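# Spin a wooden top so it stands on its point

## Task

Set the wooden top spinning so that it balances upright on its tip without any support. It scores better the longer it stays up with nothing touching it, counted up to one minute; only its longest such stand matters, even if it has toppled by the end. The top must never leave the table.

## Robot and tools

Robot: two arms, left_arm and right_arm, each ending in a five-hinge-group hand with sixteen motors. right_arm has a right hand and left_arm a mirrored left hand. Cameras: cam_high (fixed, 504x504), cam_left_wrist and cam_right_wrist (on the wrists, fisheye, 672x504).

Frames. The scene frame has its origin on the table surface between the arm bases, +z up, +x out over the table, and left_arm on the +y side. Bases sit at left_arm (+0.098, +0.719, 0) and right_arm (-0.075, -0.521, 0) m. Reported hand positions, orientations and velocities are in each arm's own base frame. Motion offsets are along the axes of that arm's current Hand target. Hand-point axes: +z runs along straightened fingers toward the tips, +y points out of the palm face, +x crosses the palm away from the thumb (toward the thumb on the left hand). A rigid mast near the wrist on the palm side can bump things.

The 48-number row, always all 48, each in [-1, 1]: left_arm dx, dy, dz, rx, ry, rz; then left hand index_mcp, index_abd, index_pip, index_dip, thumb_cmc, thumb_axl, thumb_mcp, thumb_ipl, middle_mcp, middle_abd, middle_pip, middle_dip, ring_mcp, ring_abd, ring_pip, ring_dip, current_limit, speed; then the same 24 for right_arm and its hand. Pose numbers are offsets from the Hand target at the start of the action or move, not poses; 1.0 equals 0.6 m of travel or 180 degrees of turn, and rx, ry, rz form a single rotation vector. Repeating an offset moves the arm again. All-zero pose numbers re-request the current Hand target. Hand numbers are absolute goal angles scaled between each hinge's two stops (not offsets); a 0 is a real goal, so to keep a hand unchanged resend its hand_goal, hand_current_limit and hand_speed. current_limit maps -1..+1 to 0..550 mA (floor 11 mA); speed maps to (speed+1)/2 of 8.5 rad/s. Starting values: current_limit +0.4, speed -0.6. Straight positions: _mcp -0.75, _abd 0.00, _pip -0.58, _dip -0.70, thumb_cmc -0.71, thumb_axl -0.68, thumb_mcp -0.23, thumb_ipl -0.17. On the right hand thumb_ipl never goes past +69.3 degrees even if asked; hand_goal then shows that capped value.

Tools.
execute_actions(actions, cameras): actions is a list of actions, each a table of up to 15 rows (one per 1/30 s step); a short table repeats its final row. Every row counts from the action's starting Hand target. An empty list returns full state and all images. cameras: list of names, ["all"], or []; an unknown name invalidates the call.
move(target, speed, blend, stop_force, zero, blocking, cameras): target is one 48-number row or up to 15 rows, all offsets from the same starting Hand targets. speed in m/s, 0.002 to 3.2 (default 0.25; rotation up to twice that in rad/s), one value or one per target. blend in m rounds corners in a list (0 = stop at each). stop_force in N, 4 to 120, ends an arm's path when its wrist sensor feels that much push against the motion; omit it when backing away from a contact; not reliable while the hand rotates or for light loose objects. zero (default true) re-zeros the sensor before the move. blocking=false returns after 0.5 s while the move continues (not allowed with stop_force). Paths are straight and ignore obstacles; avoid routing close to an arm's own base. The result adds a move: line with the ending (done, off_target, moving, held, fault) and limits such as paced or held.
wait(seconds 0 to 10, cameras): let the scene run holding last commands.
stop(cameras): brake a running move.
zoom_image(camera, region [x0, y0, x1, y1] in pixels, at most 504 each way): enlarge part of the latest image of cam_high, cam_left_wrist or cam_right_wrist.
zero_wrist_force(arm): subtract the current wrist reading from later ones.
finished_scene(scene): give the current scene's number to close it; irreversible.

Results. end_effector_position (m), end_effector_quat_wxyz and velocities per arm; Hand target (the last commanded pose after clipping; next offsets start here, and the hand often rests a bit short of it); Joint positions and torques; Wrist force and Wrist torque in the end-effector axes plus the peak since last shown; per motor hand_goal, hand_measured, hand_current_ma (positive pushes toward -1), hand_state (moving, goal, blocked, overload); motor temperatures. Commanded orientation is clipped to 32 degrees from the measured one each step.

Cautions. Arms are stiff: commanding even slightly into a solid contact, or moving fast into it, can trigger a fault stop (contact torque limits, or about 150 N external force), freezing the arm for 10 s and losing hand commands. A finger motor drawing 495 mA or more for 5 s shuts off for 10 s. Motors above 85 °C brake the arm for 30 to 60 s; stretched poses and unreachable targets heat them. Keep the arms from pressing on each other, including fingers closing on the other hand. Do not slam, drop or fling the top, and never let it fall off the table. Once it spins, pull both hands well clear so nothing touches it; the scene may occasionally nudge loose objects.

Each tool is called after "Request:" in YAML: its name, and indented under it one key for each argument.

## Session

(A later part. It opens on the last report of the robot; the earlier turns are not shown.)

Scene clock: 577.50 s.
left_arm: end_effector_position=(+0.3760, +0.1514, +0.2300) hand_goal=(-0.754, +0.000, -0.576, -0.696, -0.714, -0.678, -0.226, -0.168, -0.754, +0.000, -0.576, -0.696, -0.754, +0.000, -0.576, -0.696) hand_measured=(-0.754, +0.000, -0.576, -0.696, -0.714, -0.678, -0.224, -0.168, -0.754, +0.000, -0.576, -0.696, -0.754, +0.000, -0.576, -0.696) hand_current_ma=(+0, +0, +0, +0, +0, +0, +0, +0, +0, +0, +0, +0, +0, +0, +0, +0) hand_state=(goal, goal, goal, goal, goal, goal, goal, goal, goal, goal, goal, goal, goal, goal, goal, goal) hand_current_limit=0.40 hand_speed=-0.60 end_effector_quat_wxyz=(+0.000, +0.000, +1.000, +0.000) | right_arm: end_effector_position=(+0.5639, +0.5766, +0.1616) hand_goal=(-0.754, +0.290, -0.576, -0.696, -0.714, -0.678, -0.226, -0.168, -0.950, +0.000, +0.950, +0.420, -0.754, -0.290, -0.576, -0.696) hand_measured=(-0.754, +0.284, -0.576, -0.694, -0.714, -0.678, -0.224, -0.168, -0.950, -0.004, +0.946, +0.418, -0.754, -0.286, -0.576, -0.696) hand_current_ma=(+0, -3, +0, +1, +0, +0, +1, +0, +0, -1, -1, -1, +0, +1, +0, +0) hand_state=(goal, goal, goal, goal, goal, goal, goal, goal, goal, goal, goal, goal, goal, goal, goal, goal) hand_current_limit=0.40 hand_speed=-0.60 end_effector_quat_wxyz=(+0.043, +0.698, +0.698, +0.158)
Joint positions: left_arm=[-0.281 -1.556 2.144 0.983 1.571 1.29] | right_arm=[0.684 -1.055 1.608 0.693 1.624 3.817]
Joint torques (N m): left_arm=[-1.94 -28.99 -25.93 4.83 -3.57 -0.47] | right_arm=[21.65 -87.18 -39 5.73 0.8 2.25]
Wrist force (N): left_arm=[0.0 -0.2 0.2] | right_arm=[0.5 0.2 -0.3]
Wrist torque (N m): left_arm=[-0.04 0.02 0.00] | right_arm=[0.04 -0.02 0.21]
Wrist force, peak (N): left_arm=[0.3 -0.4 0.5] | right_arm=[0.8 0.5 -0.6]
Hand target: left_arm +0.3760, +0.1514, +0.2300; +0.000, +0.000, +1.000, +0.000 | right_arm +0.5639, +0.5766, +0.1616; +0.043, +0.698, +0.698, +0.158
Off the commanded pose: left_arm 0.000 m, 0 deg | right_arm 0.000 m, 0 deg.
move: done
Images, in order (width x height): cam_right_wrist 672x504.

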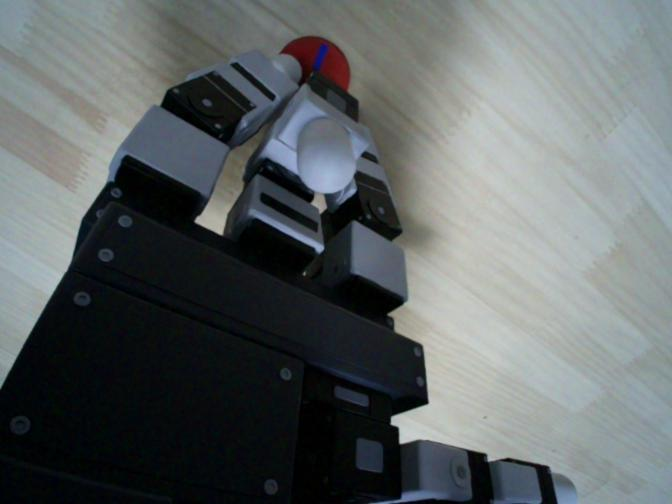

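Request:
move:
  target:
    - [0,0,0,0,0,0,-0.754,0,-0.576,-0.696,-0.714,-0.678,-0.226,-0.168,-0.754,0,-0.576,-0.696,-0.754,0,-0.576,-0.696,0.4,-0.6,0,0,0,0,0,0,-0.754,0,-0.576,-0.696,-0.714,-0.678,-0.226,-0.168,-0.95,0,0.95,0.42,-0.754,0,-0.576,-0.696,0.4,-0.6]
    - [0,0,0,0,0,0,-0.754,0,-0.576,-0.696,-0.714,-0.678,-0.226,-0.168,-0.754,0,-0.576,-0.696,-0.754,0,-0.576,-0.696,0.4,-0.6,0,0,-0.0917,0,0,0,-0.754,0,-0.576,-0.696,-0.714,-0.678,-0.226,-0.168,-0.95,0,0.95,0.42,-0.754,0,-0.576,-0.696,0.4,-0.6]
    - [0,0,0,0,0,0,-0.754,0,-0.576,-0.696,-0.714,-0.678,-0.226,-0.168,-0.754,0,-0.576,-0.696,-0.754,0,-0.576,-0.696,0.4,-0.6,0,0,-0.0917,0,0,0,-0.754,0,-0.576,-0.696,-0.714,-0.678,-0.226,-0.168,-0.97,0,-0.95,-0.95,-0.754,0,-0.576,-0.696,0.4,-0.3]
    - [0,0,0,0,0,0,-0.754,0,-0.576,-0.696,-0.714,-0.678,-0.226,-0.168,-0.754,0,-0.576,-0.696,-0.754,0,-0.576,-0.696,0.4,-0.6,0,0,0,0,0,0,-0.754,0,-0.576,-0.696,-0.714,-0.678,-0.226,-0.168,-0.97,0,-0.95,-0.95,-0.754,0,-0.576,-0.696,0.4,-0.3]
    - [0,0,0,0,0,0,-0.754,0,-0.576,-0.696,-0.714,-0.678,-0.226,-0.168,-0.754,0,-0.576,-0.696,-0.754,0,-0.576,-0.696,0.4,-0.6,0,0,0,0,0,0,-0.754,0.29,-0.576,-0.696,-0.714,-0.678,-0.226,-0.168,-0.97,0,-0.95,-0.95,-0.754,-0.29,-0.576,-0.696,0.4,-0.7]
  speed: 0.1
  cameras: ["cam_right_wrist"]

Request:
zoom_image:
  camera: "cam_right_wrist"
  region: [230, 20, 430, 170]

Scene clock: 601.00 s.
left_arm: end_effector_position=(+0.3760, +0.1514, +0.2300) hand_goal=(-0.754, +0.000, -0.576, -0.696, -0.714, -0.678, -0.226, -0.168, -0.754, +0.000, -0.576, -0.696, -0.754, +0.000, -0.576, -0.696) hand_measured=(-0.754, +0.000, -0.576, -0.696, -0.714, -0.678, -0.224, -0.168, -0.754, +0.000, -0.576, -0.696, -0.754, +0.000, -0.576, -0.696) hand_current_ma=(+0, +0, +0, +0, +0, +0, +0, +0, +0, +0, +0, +0, +0, +0, +0, +0) hand_state=(goal, goal, goal, goal, goal, goal, goal, goal, goal, goal, goal, goal, goal, goal, goal, goal) hand_current_limit=0.40 hand_speed=-0.60 end_effector_quat_wxyz=(+0.000, +0.000, +1.000, +0.000) | right_arm: end_effector_position=(+0.5640, +0.5766, +0.1616) hand_goal=(-0.754, +0.290, -0.576, -0.696, -0.714, -0.678, -0.226, -0.168, -0.970, +0.000, -0.950, -0.950, -0.754, -0.290, -0.576, -0.696) hand_measured=(-0.754, +0.284, -0.576, -0.694, -0.714, -0.678, -0.224, -0.168, -0.968, -0.004, -0.944, -0.948, -0.754, -0.286, -0.576, -0.696) hand_current_ma=(+0, -3, +0, +1, +0, +0, +1, +0, +0, -1, +2, +1, +0, +1, +0, +0) hand_state=(goal, goal, goal, goal, goal, goal, goal, goal, goal, goal, goal, goal, goal, goal, goal, goal) hand_current_limit=0.40 hand_speed=-0.70 end_effector_quat_wxyz=(+0.043, +0.698, +0.698, +0.158)
Joint positions: left_arm=[-0.281 -1.556 2.144 0.983 1.571 1.29] | right_arm=[0.684 -1.055 1.608 0.693 1.624 3.817]
Joint torques (N m): left_arm=[-1.94 -32.62 -26.02 5.44 -3.24 -0.36] | right_arm=[18.08 -84.96 -37.87 5.6 0.24 1.64]
Wrist force (N): left_arm=[-0.4 -0.3 0.1] | right_arm=[0.3 0.5 -0.3]
Wrist torque (N m): left_arm=[-0.05 0.07 -0.02] | right_arm=[0.05 0.00 0.21]
Wrist force, peak (N): left_arm=[-0.1 -0.6 0.4] | right_arm=[0.8 0.5 -1.9]
Hand target: left_arm +0.3760, +0.1514, +0.2300; +0.000, +0.000, +1.000, +0.000 | right_arm +0.5639, +0.5766, +0.1616; +0.043, +0.698, +0.698, +0.158
Off the commanded pose: left_arm 0.000 m, 0 deg | right_arm 0.000 m, 0 deg.
move: done
Images, in order (width x height): cam_right_wrist 672x504.

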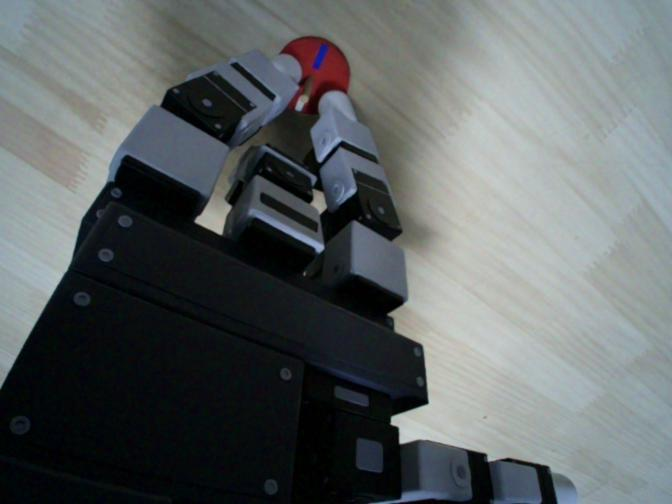

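Scaled by 2.520 from the camera's 672x504 image, which has a finer 960x720 frame.

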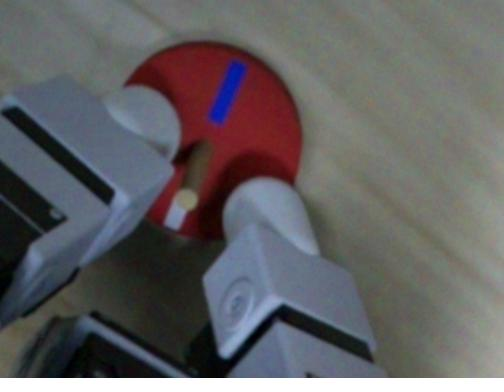

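Request:
move:
  target:
    - [0,0,0,0,0,0,-0.754,0,-0.576,-0.696,-0.714,-0.678,-0.226,-0.168,-0.754,0,-0.576,-0.696,-0.754,0,-0.576,-0.696,0.4,-0.6,0.0183,0,-0.0023,0,-0.025,0,-0.754,0.29,-0.576,-0.696,-0.714,-0.678,-0.226,-0.168,-0.97,0,-0.95,-0.95,-0.754,-0.29,-0.576,-0.696,0.4,-0.7]
    - [0,0,0,0,0,0,-0.754,0,-0.576,-0.696,-0.714,-0.678,-0.226,-0.168,-0.754,0,-0.576,-0.696,-0.754,0,-0.576,-0.696,0.4,-0.6,0.0183,0,-0.0023,0,-0.025,0,-0.754,0.42,-0.576,-0.696,-0.714,-0.678,-0.226,-0.168,-0.97,0,-0.95,-0.95,-0.754,-0.42,-0.576,-0.696,0.4,-0.9]
  speed: 0.05
  cameras: ["cam_right_wrist"]

Request:
zoom_image:
  camera: "cam_right_wrist"
  region: [230, 20, 430, 170]

Scene clock: 626.27 s.
left_arm: end_effector_position=(+0.3760, +0.1514, +0.2300) hand_goal=(-0.754, +0.000, -0.576, -0.696, -0.714, -0.678, -0.226, -0.168, -0.754, +0.000, -0.576, -0.696, -0.754, +0.000, -0.576, -0.696) hand_measured=(-0.754, +0.000, -0.576, -0.696, -0.714, -0.678, -0.224, -0.168, -0.754, +0.000, -0.576, -0.696, -0.754, +0.000, -0.576, -0.696) hand_current_ma=(+0, +0, +0, +0, +0, +0, +0, +0, +0, +0, +0, +0, +0, +0, +0, +0) hand_state=(goal, goal, goal, goal, goal, goal, goal, goal, goal, goal, goal, goal, goal, goal, goal, goal) hand_current_limit=0.40 hand_speed=-0.60 end_effector_quat_wxyz=(+0.000, +0.000, +1.000, +0.000) | right_arm: end_effector_position=(+0.5633, +0.5873, +0.1647) hand_goal=(-0.754, +0.420, -0.576, -0.696, -0.714, -0.678, -0.226, -0.168, -0.970, +0.000, -0.950, -0.950, -0.754, -0.420, -0.576, -0.696) hand_measured=(-0.754, +0.364, -0.576, -0.694, -0.714, -0.678, -0.224, -0.168, -0.968, -0.004, -0.944, -0.948, -0.754, -0.364, -0.576, -0.696) hand_current_ma=(+0, -80, +0, +1, +0, +0, +1, +0, +0, -1, +2, +1, +0, +79, +0, +0) hand_state=(goal, blocked, goal, goal, goal, goal, goal, goal, goal, goal, goal, goal, goal, blocked, goal, goal) hand_current_limit=0.40 hand_speed=-0.90 end_effector_quat_wxyz=(+0.070, +0.703, +0.695, +0.130)
Joint positions: left_arm=[-0.281 -1.556 2.144 0.983 1.571 1.29] | right_arm=[0.718 -1.015 1.549 0.767 1.694 3.854]
Joint torques (N m): left_arm=[-2.71 -32.29 -25.92 4.82 -3.76 -0.43] | right_arm=[-17.64 -89.61 -23.72 -0.09 -2.36 -4.09]
Wrist force (N): left_arm=[-0.1 -0.4 0.1] | right_arm=[0.2 1.0 -0.5]
Wrist torque (N m): left_arm=[-0.07 0.02 0.00] | right_arm=[0.13 -0.02 0.01]
Wrist force, peak (N): left_arm=[-0.2 -0.5 0.5] | right_arm=[0.2 1.1 -0.5]
Hand target: left_arm +0.3760, +0.1514, +0.2300; +0.000, +0.000, +1.000, +0.000 | right_arm +0.5633, +0.5873, +0.1647; +0.070, +0.703, +0.695, +0.130
Off the commanded pose: left_arm 0.000 m, 0 deg | right_arm 0.000 m, 0 deg.
move: done
Images, in order (width x height): cam_right_wrist 672x504.

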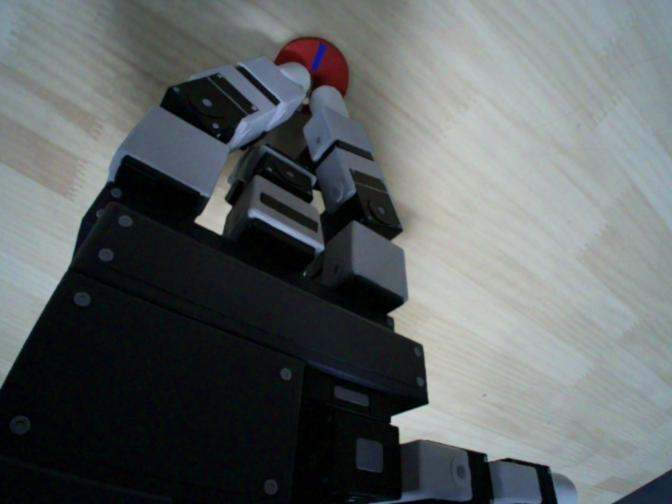

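Scaled by 2.520 from the camera's 672x504 image, which has a finer 960x720 frame.

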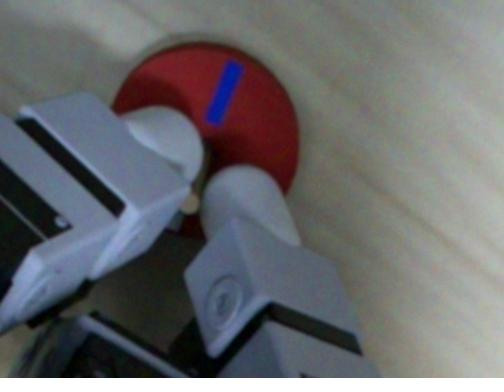

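Request:
move:
  target:
    - [0,0,0,0,0,0,-0.754,0,-0.576,-0.696,-0.714,-0.678,-0.226,-0.168,-0.754,0,-0.576,-0.696,-0.754,0,-0.576,-0.696,0.4,-0.6,0,0,0,0,0,0,-0.754,0.45,-0.576,-0.696,-0.714,-0.678,-0.226,-0.168,-0.97,0,-0.95,-0.95,-0.754,-0.45,-0.576,-0.696,0.4,-0.9]
    - [0,0,0,0,0,0,-0.754,0,-0.576,-0.696,-0.714,-0.678,-0.226,-0.168,-0.754,0,-0.576,-0.696,-0.754,0,-0.576,-0.696,0.4,-0.6,0.0057,0.0186,-0.0636,0,0,0,-0.754,0.45,-0.576,-0.696,-0.714,-0.678,-0.226,-0.168,-0.97,0,-0.95,-0.95,-0.754,-0.45,-0.576,-0.696,0.4,-0.9]
    - [0,0,0,0,0,0,-0.754,0,-0.576,-0.696,-0.714,-0.678,-0.226,-0.168,-0.754,0,-0.576,-0.696,-0.754,0,-0.576,-0.696,0.4,-0.6,0.0215,0.0662,-0.0318,0.0902,-0.0276,0,-0.754,0.45,-0.576,-0.696,-0.714,-0.678,-0.226,-0.168,-0.97,0,-0.95,-0.95,-0.754,-0.45,-0.576,-0.696,0.4,-0.9]
  speed: 0.06
  cameras: ["cam_right_wrist","cam_high"]

Request:
zoom_image:
  camera: "cam_right_wrist"
  region: [230, 20, 430, 170]

Scene clock: 650.80 s.
left_arm: end_effector_position=(+0.3760, +0.1514, +0.2300) hand_goal=(-0.754, +0.000, -0.576, -0.696, -0.714, -0.678, -0.226, -0.168, -0.754, +0.000, -0.576, -0.696, -0.754, +0.000, -0.576, -0.696) hand_measured=(-0.754, +0.000, -0.576, -0.696, -0.714, -0.678, -0.224, -0.168, -0.754, +0.000, -0.576, -0.696, -0.754, +0.000, -0.576, -0.696) hand_current_ma=(+0, +0, +0, +0, +0, +0, +0, +0, +0, +0, +0, +0, +0, +0, +0, +0) hand_state=(goal, goal, goal, goal, goal, goal, goal, goal, goal, goal, goal, goal, goal, goal, goal, goal) hand_current_limit=0.40 hand_speed=-0.60 end_effector_quat_wxyz=(+0.000, +0.000, +1.000, +0.000) | right_arm: end_effector_position=(+0.5962, +0.5976, +0.1950) hand_goal=(-0.754, +0.450, -0.576, -0.696, -0.714, -0.678, -0.226, -0.168, -0.970, +0.000, -0.950, -0.950, -0.754, -0.450, -0.576, -0.696) hand_measured=(-0.754, +0.366, -0.576, -0.694, -0.714, -0.678, -0.224, -0.168, -0.968, -0.004, -0.944, -0.948, -0.754, -0.366, -0.576, -0.696) hand_current_ma=(+0, -151, +0, +1, +0, +0, +1, +0, +1, -1, +2, +1, +0, +149, +0, +0) hand_state=(goal, blocked, goal, goal, goal, goal, goal, goal, goal, goal, goal, goal, goal, blocked, goal, goal) hand_current_limit=0.40 hand_speed=-0.90 end_effector_quat_wxyz=(+0.000, +0.711, +0.703, +0.000)
Joint positions: left_arm=[-0.281 -1.556 2.144 0.983 1.571 1.29] | right_arm=[0.664 -0.905 1.302 1.173 1.571 3.817]
Joint torques (N m): left_arm=[-1.92 -31.57 -25.19 4.82 -3.74 -0.39] | right_arm=[17.15 -98.68 -25.49 0.72 2.38 1.21]
Wrist force (N): left_arm=[-0.1 -0.2 0.3] | right_arm=[0.5 0.3 -0.1]
Wrist torque (N m): left_arm=[-0.05 0.02 0.00] | right_arm=[0.08 -0.07 0.29]
Wrist force, peak (N): left_arm=[-0.1 -0.8 0.4] | right_arm=[0.4 1.0 -1.0]
Hand target: left_arm +0.3760, +0.1514, +0.2300; +0.000, +0.000, +1.000, +0.000 | right_arm +0.5960, +0.5976, +0.1951; +0.000, +0.711, +0.703, +0.000
Off the commanded pose: left_arm 0.000 m, 0 deg | right_arm 0.000 m, 0 deg.
move: done
Images, in order (width x height): cam_high 504x504, cam_right_wrist 672x504.

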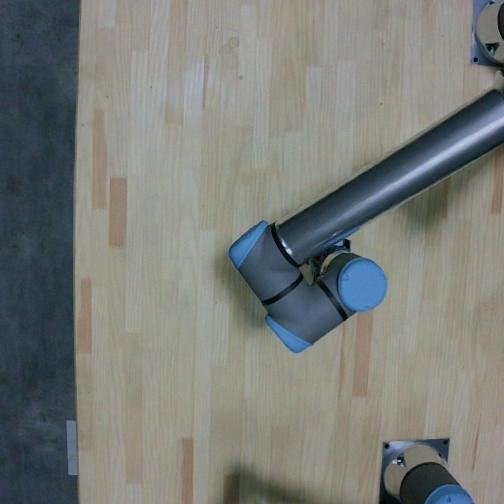

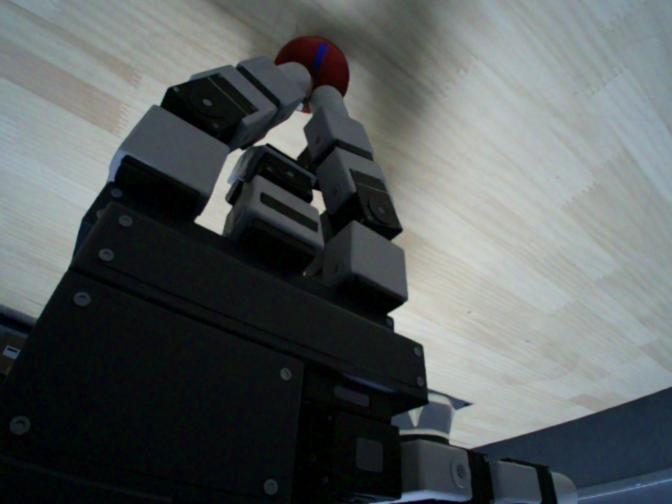

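Scaled by 2.520 from the camera's 672x504 image, which has a finer 960x720 frame.

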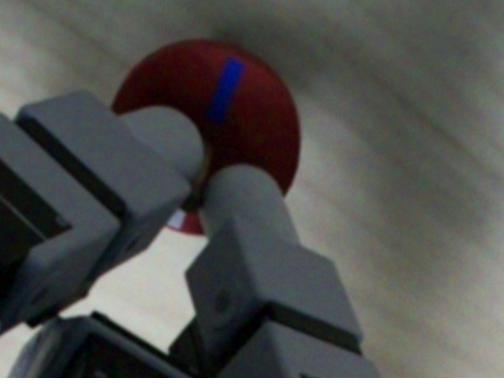

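Request:
move:
  target: [0,0,0,0,0,0,-0.754,0,-0.576,-0.696,-0.714,-0.678,-0.226,-0.168,-0.754,0,-0.576,-0.696,-0.754,0,-0.576,-0.696,0.4,-0.6,0,0,0.0685,0,0,0,-0.754,0.45,-0.576,-0.696,-0.714,-0.678,-0.226,-0.168,-0.97,0,-0.95,-0.95,-0.754,-0.45,-0.576,-0.696,0.4,-0.9]
  speed: 0.06
  cameras: ["cam_right_wrist"]

Request:
zoom_image:
  camera: "cam_right_wrist"
  region: [230, 20, 430, 170]

Request:
move:
  target: [0,0,0,0,0,0,-0.754,0,-0.576,-0.696,-0.714,-0.678,-0.226,-0.168,-0.754,0,-0.576,-0.696,-0.754,0,-0.576,-0.696,0.4,-0.6,0,0,0.00333,0,0,0,-0.754,0.45,-0.576,-0.696,-0.714,-0.678,-0.226,-0.168,-0.97,0,-0.95,-0.95,-0.754,-0.45,-0.576,-0.696,0.4,-0.9]
  speed: 0.01

Request:
move:
  target: [0,0,0,0,0,0,-0.754,0,-0.576,-0.696,-0.714,-0.678,-0.226,-0.168,-0.754,0,-0.576,-0.696,-0.754,0,-0.576,-0.696,0.4,-0.6,0,0,0.00333,0,0,0,-0.754,0.45,-0.576,-0.696,-0.714,-0.678,-0.226,-0.168,-0.97,0,-0.95,-0.95,-0.754,-0.45,-0.576,-0.696,0.4,-0.9]
  speed: 0.01
  cameras: ["cam_right_wrist"]

Request:
zoom_image:
  camera: "cam_right_wrist"
  region: [230, 20, 430, 170]

Scene clock: 679.73 s.
left_arm: end_effector_position=(+0.3760, +0.1514, +0.2300) hand_goal=(-0.754, +0.000, -0.576, -0.696, -0.714, -0.678, -0.226, -0.168, -0.754, +0.000, -0.576, -0.696, -0.754, +0.000, -0.576, -0.696) hand_measured=(-0.754, +0.000, -0.576, -0.696, -0.714, -0.678, -0.224, -0.168, -0.754, +0.000, -0.576, -0.696, -0.754, +0.000, -0.576, -0.696) hand_current_ma=(+0, +0, +0, +0, +0, +0, +0, +0, +0, +0, +0, +0, +0, +0, +0, +0) hand_state=(goal, goal, goal, goal, goal, goal, goal, goal, goal, goal, goal, goal, goal, goal, goal, goal) hand_current_limit=0.40 hand_speed=-0.60 end_effector_quat_wxyz=(+0.000, +0.000, +1.000, +0.000) | right_arm: end_effector_position=(+0.5960, +0.5976, +0.1537) hand_goal=(-0.754, +0.450, -0.576, -0.696, -0.714, -0.678, -0.226, -0.168, -0.970, +0.000, -0.950, -0.950, -0.754, -0.450, -0.576, -0.696) hand_measured=(-0.754, +0.366, -0.576, -0.694, -0.714, -0.678, -0.224, -0.168, -0.968, -0.004, -0.944, -0.948, -0.754, -0.366, -0.576, -0.696) hand_current_ma=(+0, -151, +0, +1, +0, +0, +1, +0, +1, -1, +2, +1, +0, +149, +0, +0) hand_state=(goal, blocked, goal, goal, goal, goal, goal, goal, goal, goal, goal, goal, goal, blocked, goal, goal) hand_current_limit=0.40 hand_speed=-0.90 end_effector_quat_wxyz=(+0.000, +0.711, +0.703, +0.000) end_effector_velocity=(+0.000, +0.000, +0.004) end_effector_angular_velocity=(-0.001, +0.000, +0.000)
Joint positions: left_arm=[-0.281 -1.556 2.144 0.983 1.571 1.29] | right_arm=[0.664 -0.876 1.332 1.115 1.572 3.817]
Joint velocities: left_arm=[within noise] | right_arm=[0 -0.003 -0.004 0.006 0.001 0]
Joint torques (N m): left_arm=[-3.65 -34.29 -25.96 4.71 -4.09 -0.72] | right_arm=[9.21 -97.62 -36.66 6.98 2.31 0.06]
Wrist force (N): left_arm=[-0.1 -0.1 0.3] | right_arm=[0.7 0.4 -0.8]
Wrist torque (N m): left_arm=[-0.05 0.03 -0.01] | right_arm=[0.13 -0.06 0.31]
Wrist force, peak (N): left_arm=[-0.4 -0.6 0.2] | right_arm=[0.6 -0.1 -1.7]
Hand target: left_arm +0.3760, +0.1514, +0.2300; +0.000, +0.000, +1.000, +0.000 | right_arm +0.5960, +0.5976, +0.1540; +0.000, +0.711, +0.703, +0.000
Off the commanded pose: left_arm 0.000 m, 0 deg | right_arm 0.000 m, 0 deg.
move: done
Images, in order (width x height): cam_right_wrist 672x504.

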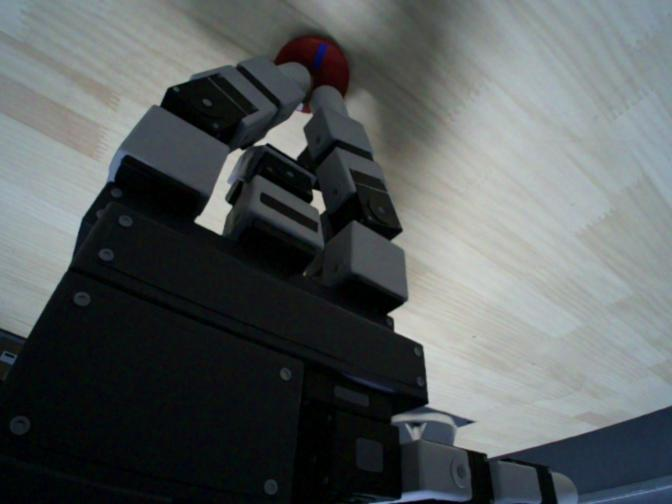

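Scaled by 2.520 from the camera's 672x504 image, which has a finer 960x720 frame.

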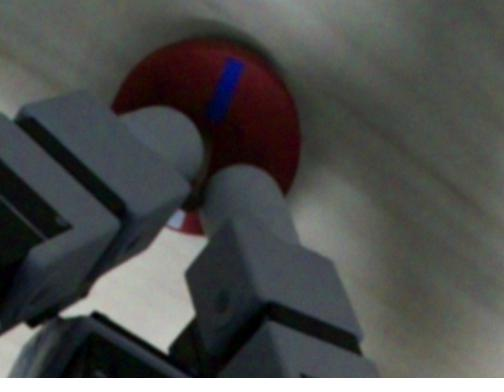

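Scene clock: 680.43 s.
left_arm: end_effector_position=(+0.3760, +0.1514, +0.2300) hand_goal=(-0.754, +0.000, -0.576, -0.696, -0.714, -0.678, -0.226, -0.168, -0.754, +0.000, -0.576, -0.696, -0.754, +0.000, -0.576, -0.696) hand_measured=(-0.754, +0.000, -0.576, -0.696, -0.714, -0.678, -0.224, -0.168, -0.754, +0.000, -0.576, -0.696, -0.754, +0.000, -0.576, -0.696) hand_current_ma=(+0, +0, +0, +0, +0, +0, +0, +0, +0, +0, +0, +0, +0, +0, +0, +0) hand_state=(goal, goal, goal, goal, goal, goal, goal, goal, goal, goal, goal, goal, goal, goal, goal, goal) hand_current_limit=0.40 hand_speed=-0.60 end_effector_quat_wxyz=(+0.000, +0.000, +1.000, +0.000) | right_arm: end_effector_position=(+0.5960, +0.5976, +0.1520) hand_goal=(-0.754, +0.450, -0.576, -0.696, -0.714, -0.678, -0.226, -0.168, -0.970, +0.000, -0.950, -0.950, -0.754, -0.450, -0.576, -0.696) hand_measured=(-0.754, +0.366, -0.576, -0.694, -0.714, -0.678, -0.224, -0.168, -0.968, -0.004, -0.944, -0.948, -0.754, -0.366, -0.576, -0.696) hand_current_ma=(+0, -151, +0, +1, +0, +0, +1, +0, +1, -1, +2, +1, +0, +149, +0, +0) hand_state=(goal, blocked, goal, goal, goal, goal, goal, goal, goal, goal, goal, goal, goal, blocked, goal, goal) hand_current_limit=0.40 hand_speed=-0.90 end_effector_quat_wxyz=(+0.000, +0.711, +0.703, +0.000)
Joint positions: left_arm=[-0.281 -1.556 2.144 0.983 1.571 1.29] | right_arm=[0.664 -0.875 1.333 1.113 1.572 3.817]
Joint torques (N m): left_arm=[-0.67 -33.36 -27.15 4.95 -3.91 -0.68] | right_arm=[-3.26 -70.71 -25.89 1.54 2.4 -3.17]
Wrist force (N): left_arm=[0.0 -0.2 0.3] | right_arm=[0.2 -0.1 -0.6]
Wrist torque (N m): left_arm=[-0.06 0.02 0.01] | right_arm=[0.04 -0.02 0.27]
Wrist force, peak (N): left_arm=[0.1 -0.3 0.5] | right_arm=[0.1 0.4 -0.9]
Hand target: left_arm +0.3760, +0.1514, +0.2300; +0.000, +0.000, +1.000, +0.000 | right_arm +0.5960, +0.5976, +0.1520; +0.000, +0.711, +0.703, +0.000
Off the commanded pose: left_arm 0.000 m, 0 deg | right_arm 0.000 m, 0 deg.
move: done

Scene clock: 681.13 s.
left_arm: end_effector_position=(+0.3760, +0.1514, +0.2300) hand_goal=(-0.754, +0.000, -0.576, -0.696, -0.714, -0.678, -0.226, -0.168, -0.754, +0.000, -0.576, -0.696, -0.754, +0.000, -0.576, -0.696) hand_measured=(-0.754, +0.000, -0.576, -0.696, -0.714, -0.678, -0.224, -0.168, -0.754, +0.000, -0.576, -0.696, -0.754, +0.000, -0.576, -0.696) hand_current_ma=(+0, +0, +0, +0, +0, +0, +0, +0, +0, +0, +0, +0, +0, +0, +0, +0) hand_state=(goal, goal, goal, goal, goal, goal, goal, goal, goal, goal, goal, goal, goal, goal, goal, goal) hand_current_limit=0.40 hand_speed=-0.60 end_effector_quat_wxyz=(+0.000, +0.000, +1.000, +0.000) | right_arm: end_effector_position=(+0.5960, +0.5976, +0.1500) hand_goal=(-0.754, +0.450, -0.576, -0.696, -0.714, -0.678, -0.226, -0.168, -0.970, +0.000, -0.950, -0.950, -0.754, -0.450, -0.576, -0.696) hand_measured=(-0.754, +0.366, -0.576, -0.694, -0.714, -0.678, -0.224, -0.168, -0.968, -0.004, -0.944, -0.948, -0.754, -0.366, -0.576, -0.696) hand_current_ma=(+0, -151, +0, +1, +0, +0, +1, +0, +1, -1, +2, +1, +0, +149, +0, +0) hand_state=(goal, blocked, goal, goal, goal, goal, goal, goal, goal, goal, goal, goal, goal, blocked, goal, goal) hand_current_limit=0.40 hand_speed=-0.90 end_effector_quat_wxyz=(+0.000, +0.711, +0.703, +0.000)
Joint positions: left_arm=[-0.281 -1.556 2.144 0.983 1.571 1.29] | right_arm=[0.664 -0.874 1.334 1.11 1.572 3.817]
Joint torques (N m): left_arm=[-2.95 -36.61 -26.93 4.98 -3.62 -0.89] | right_arm=[-15.36 -70.56 -26.58 1.72 2.2 -3]
Wrist force (N): left_arm=[0.2 -0.3 0.1] | right_arm=[0.0 0.3 -0.5]
Wrist torque (N m): left_arm=[-0.05 -0.02 0.02] | right_arm=[0.09 0.01 0.26]
Wrist force, peak (N): left_arm=[-0.2 -0.4 0.5] | right_arm=[0.4 0.1 -0.9]
Hand target: left_arm +0.3760, +0.1514, +0.2300; +0.000, +0.000, +1.000, +0.000 | right_arm +0.5960, +0.5976, +0.1500; +0.000, +0.711, +0.703, +0.000
Off the commanded pose: left_arm 0.000 m, 0 deg | right_arm 0.000 m, 0 deg.
move: done
Images, in order (width x height): cam_right_wrist 672x504.

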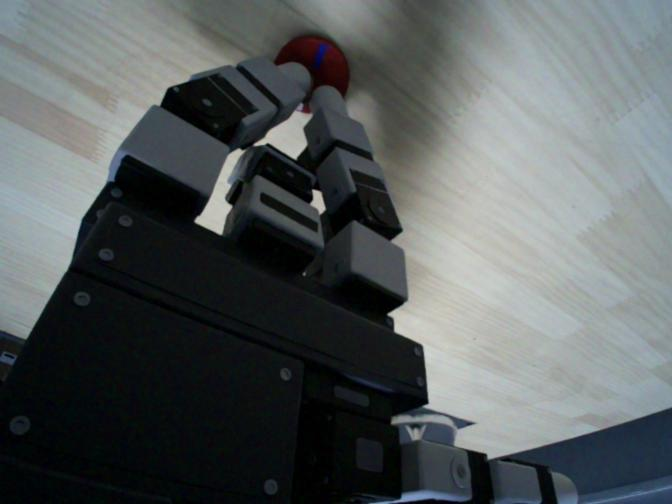

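Scaled by 2.520 from the camera's 672x504 image, which has a finer 960x720 frame.

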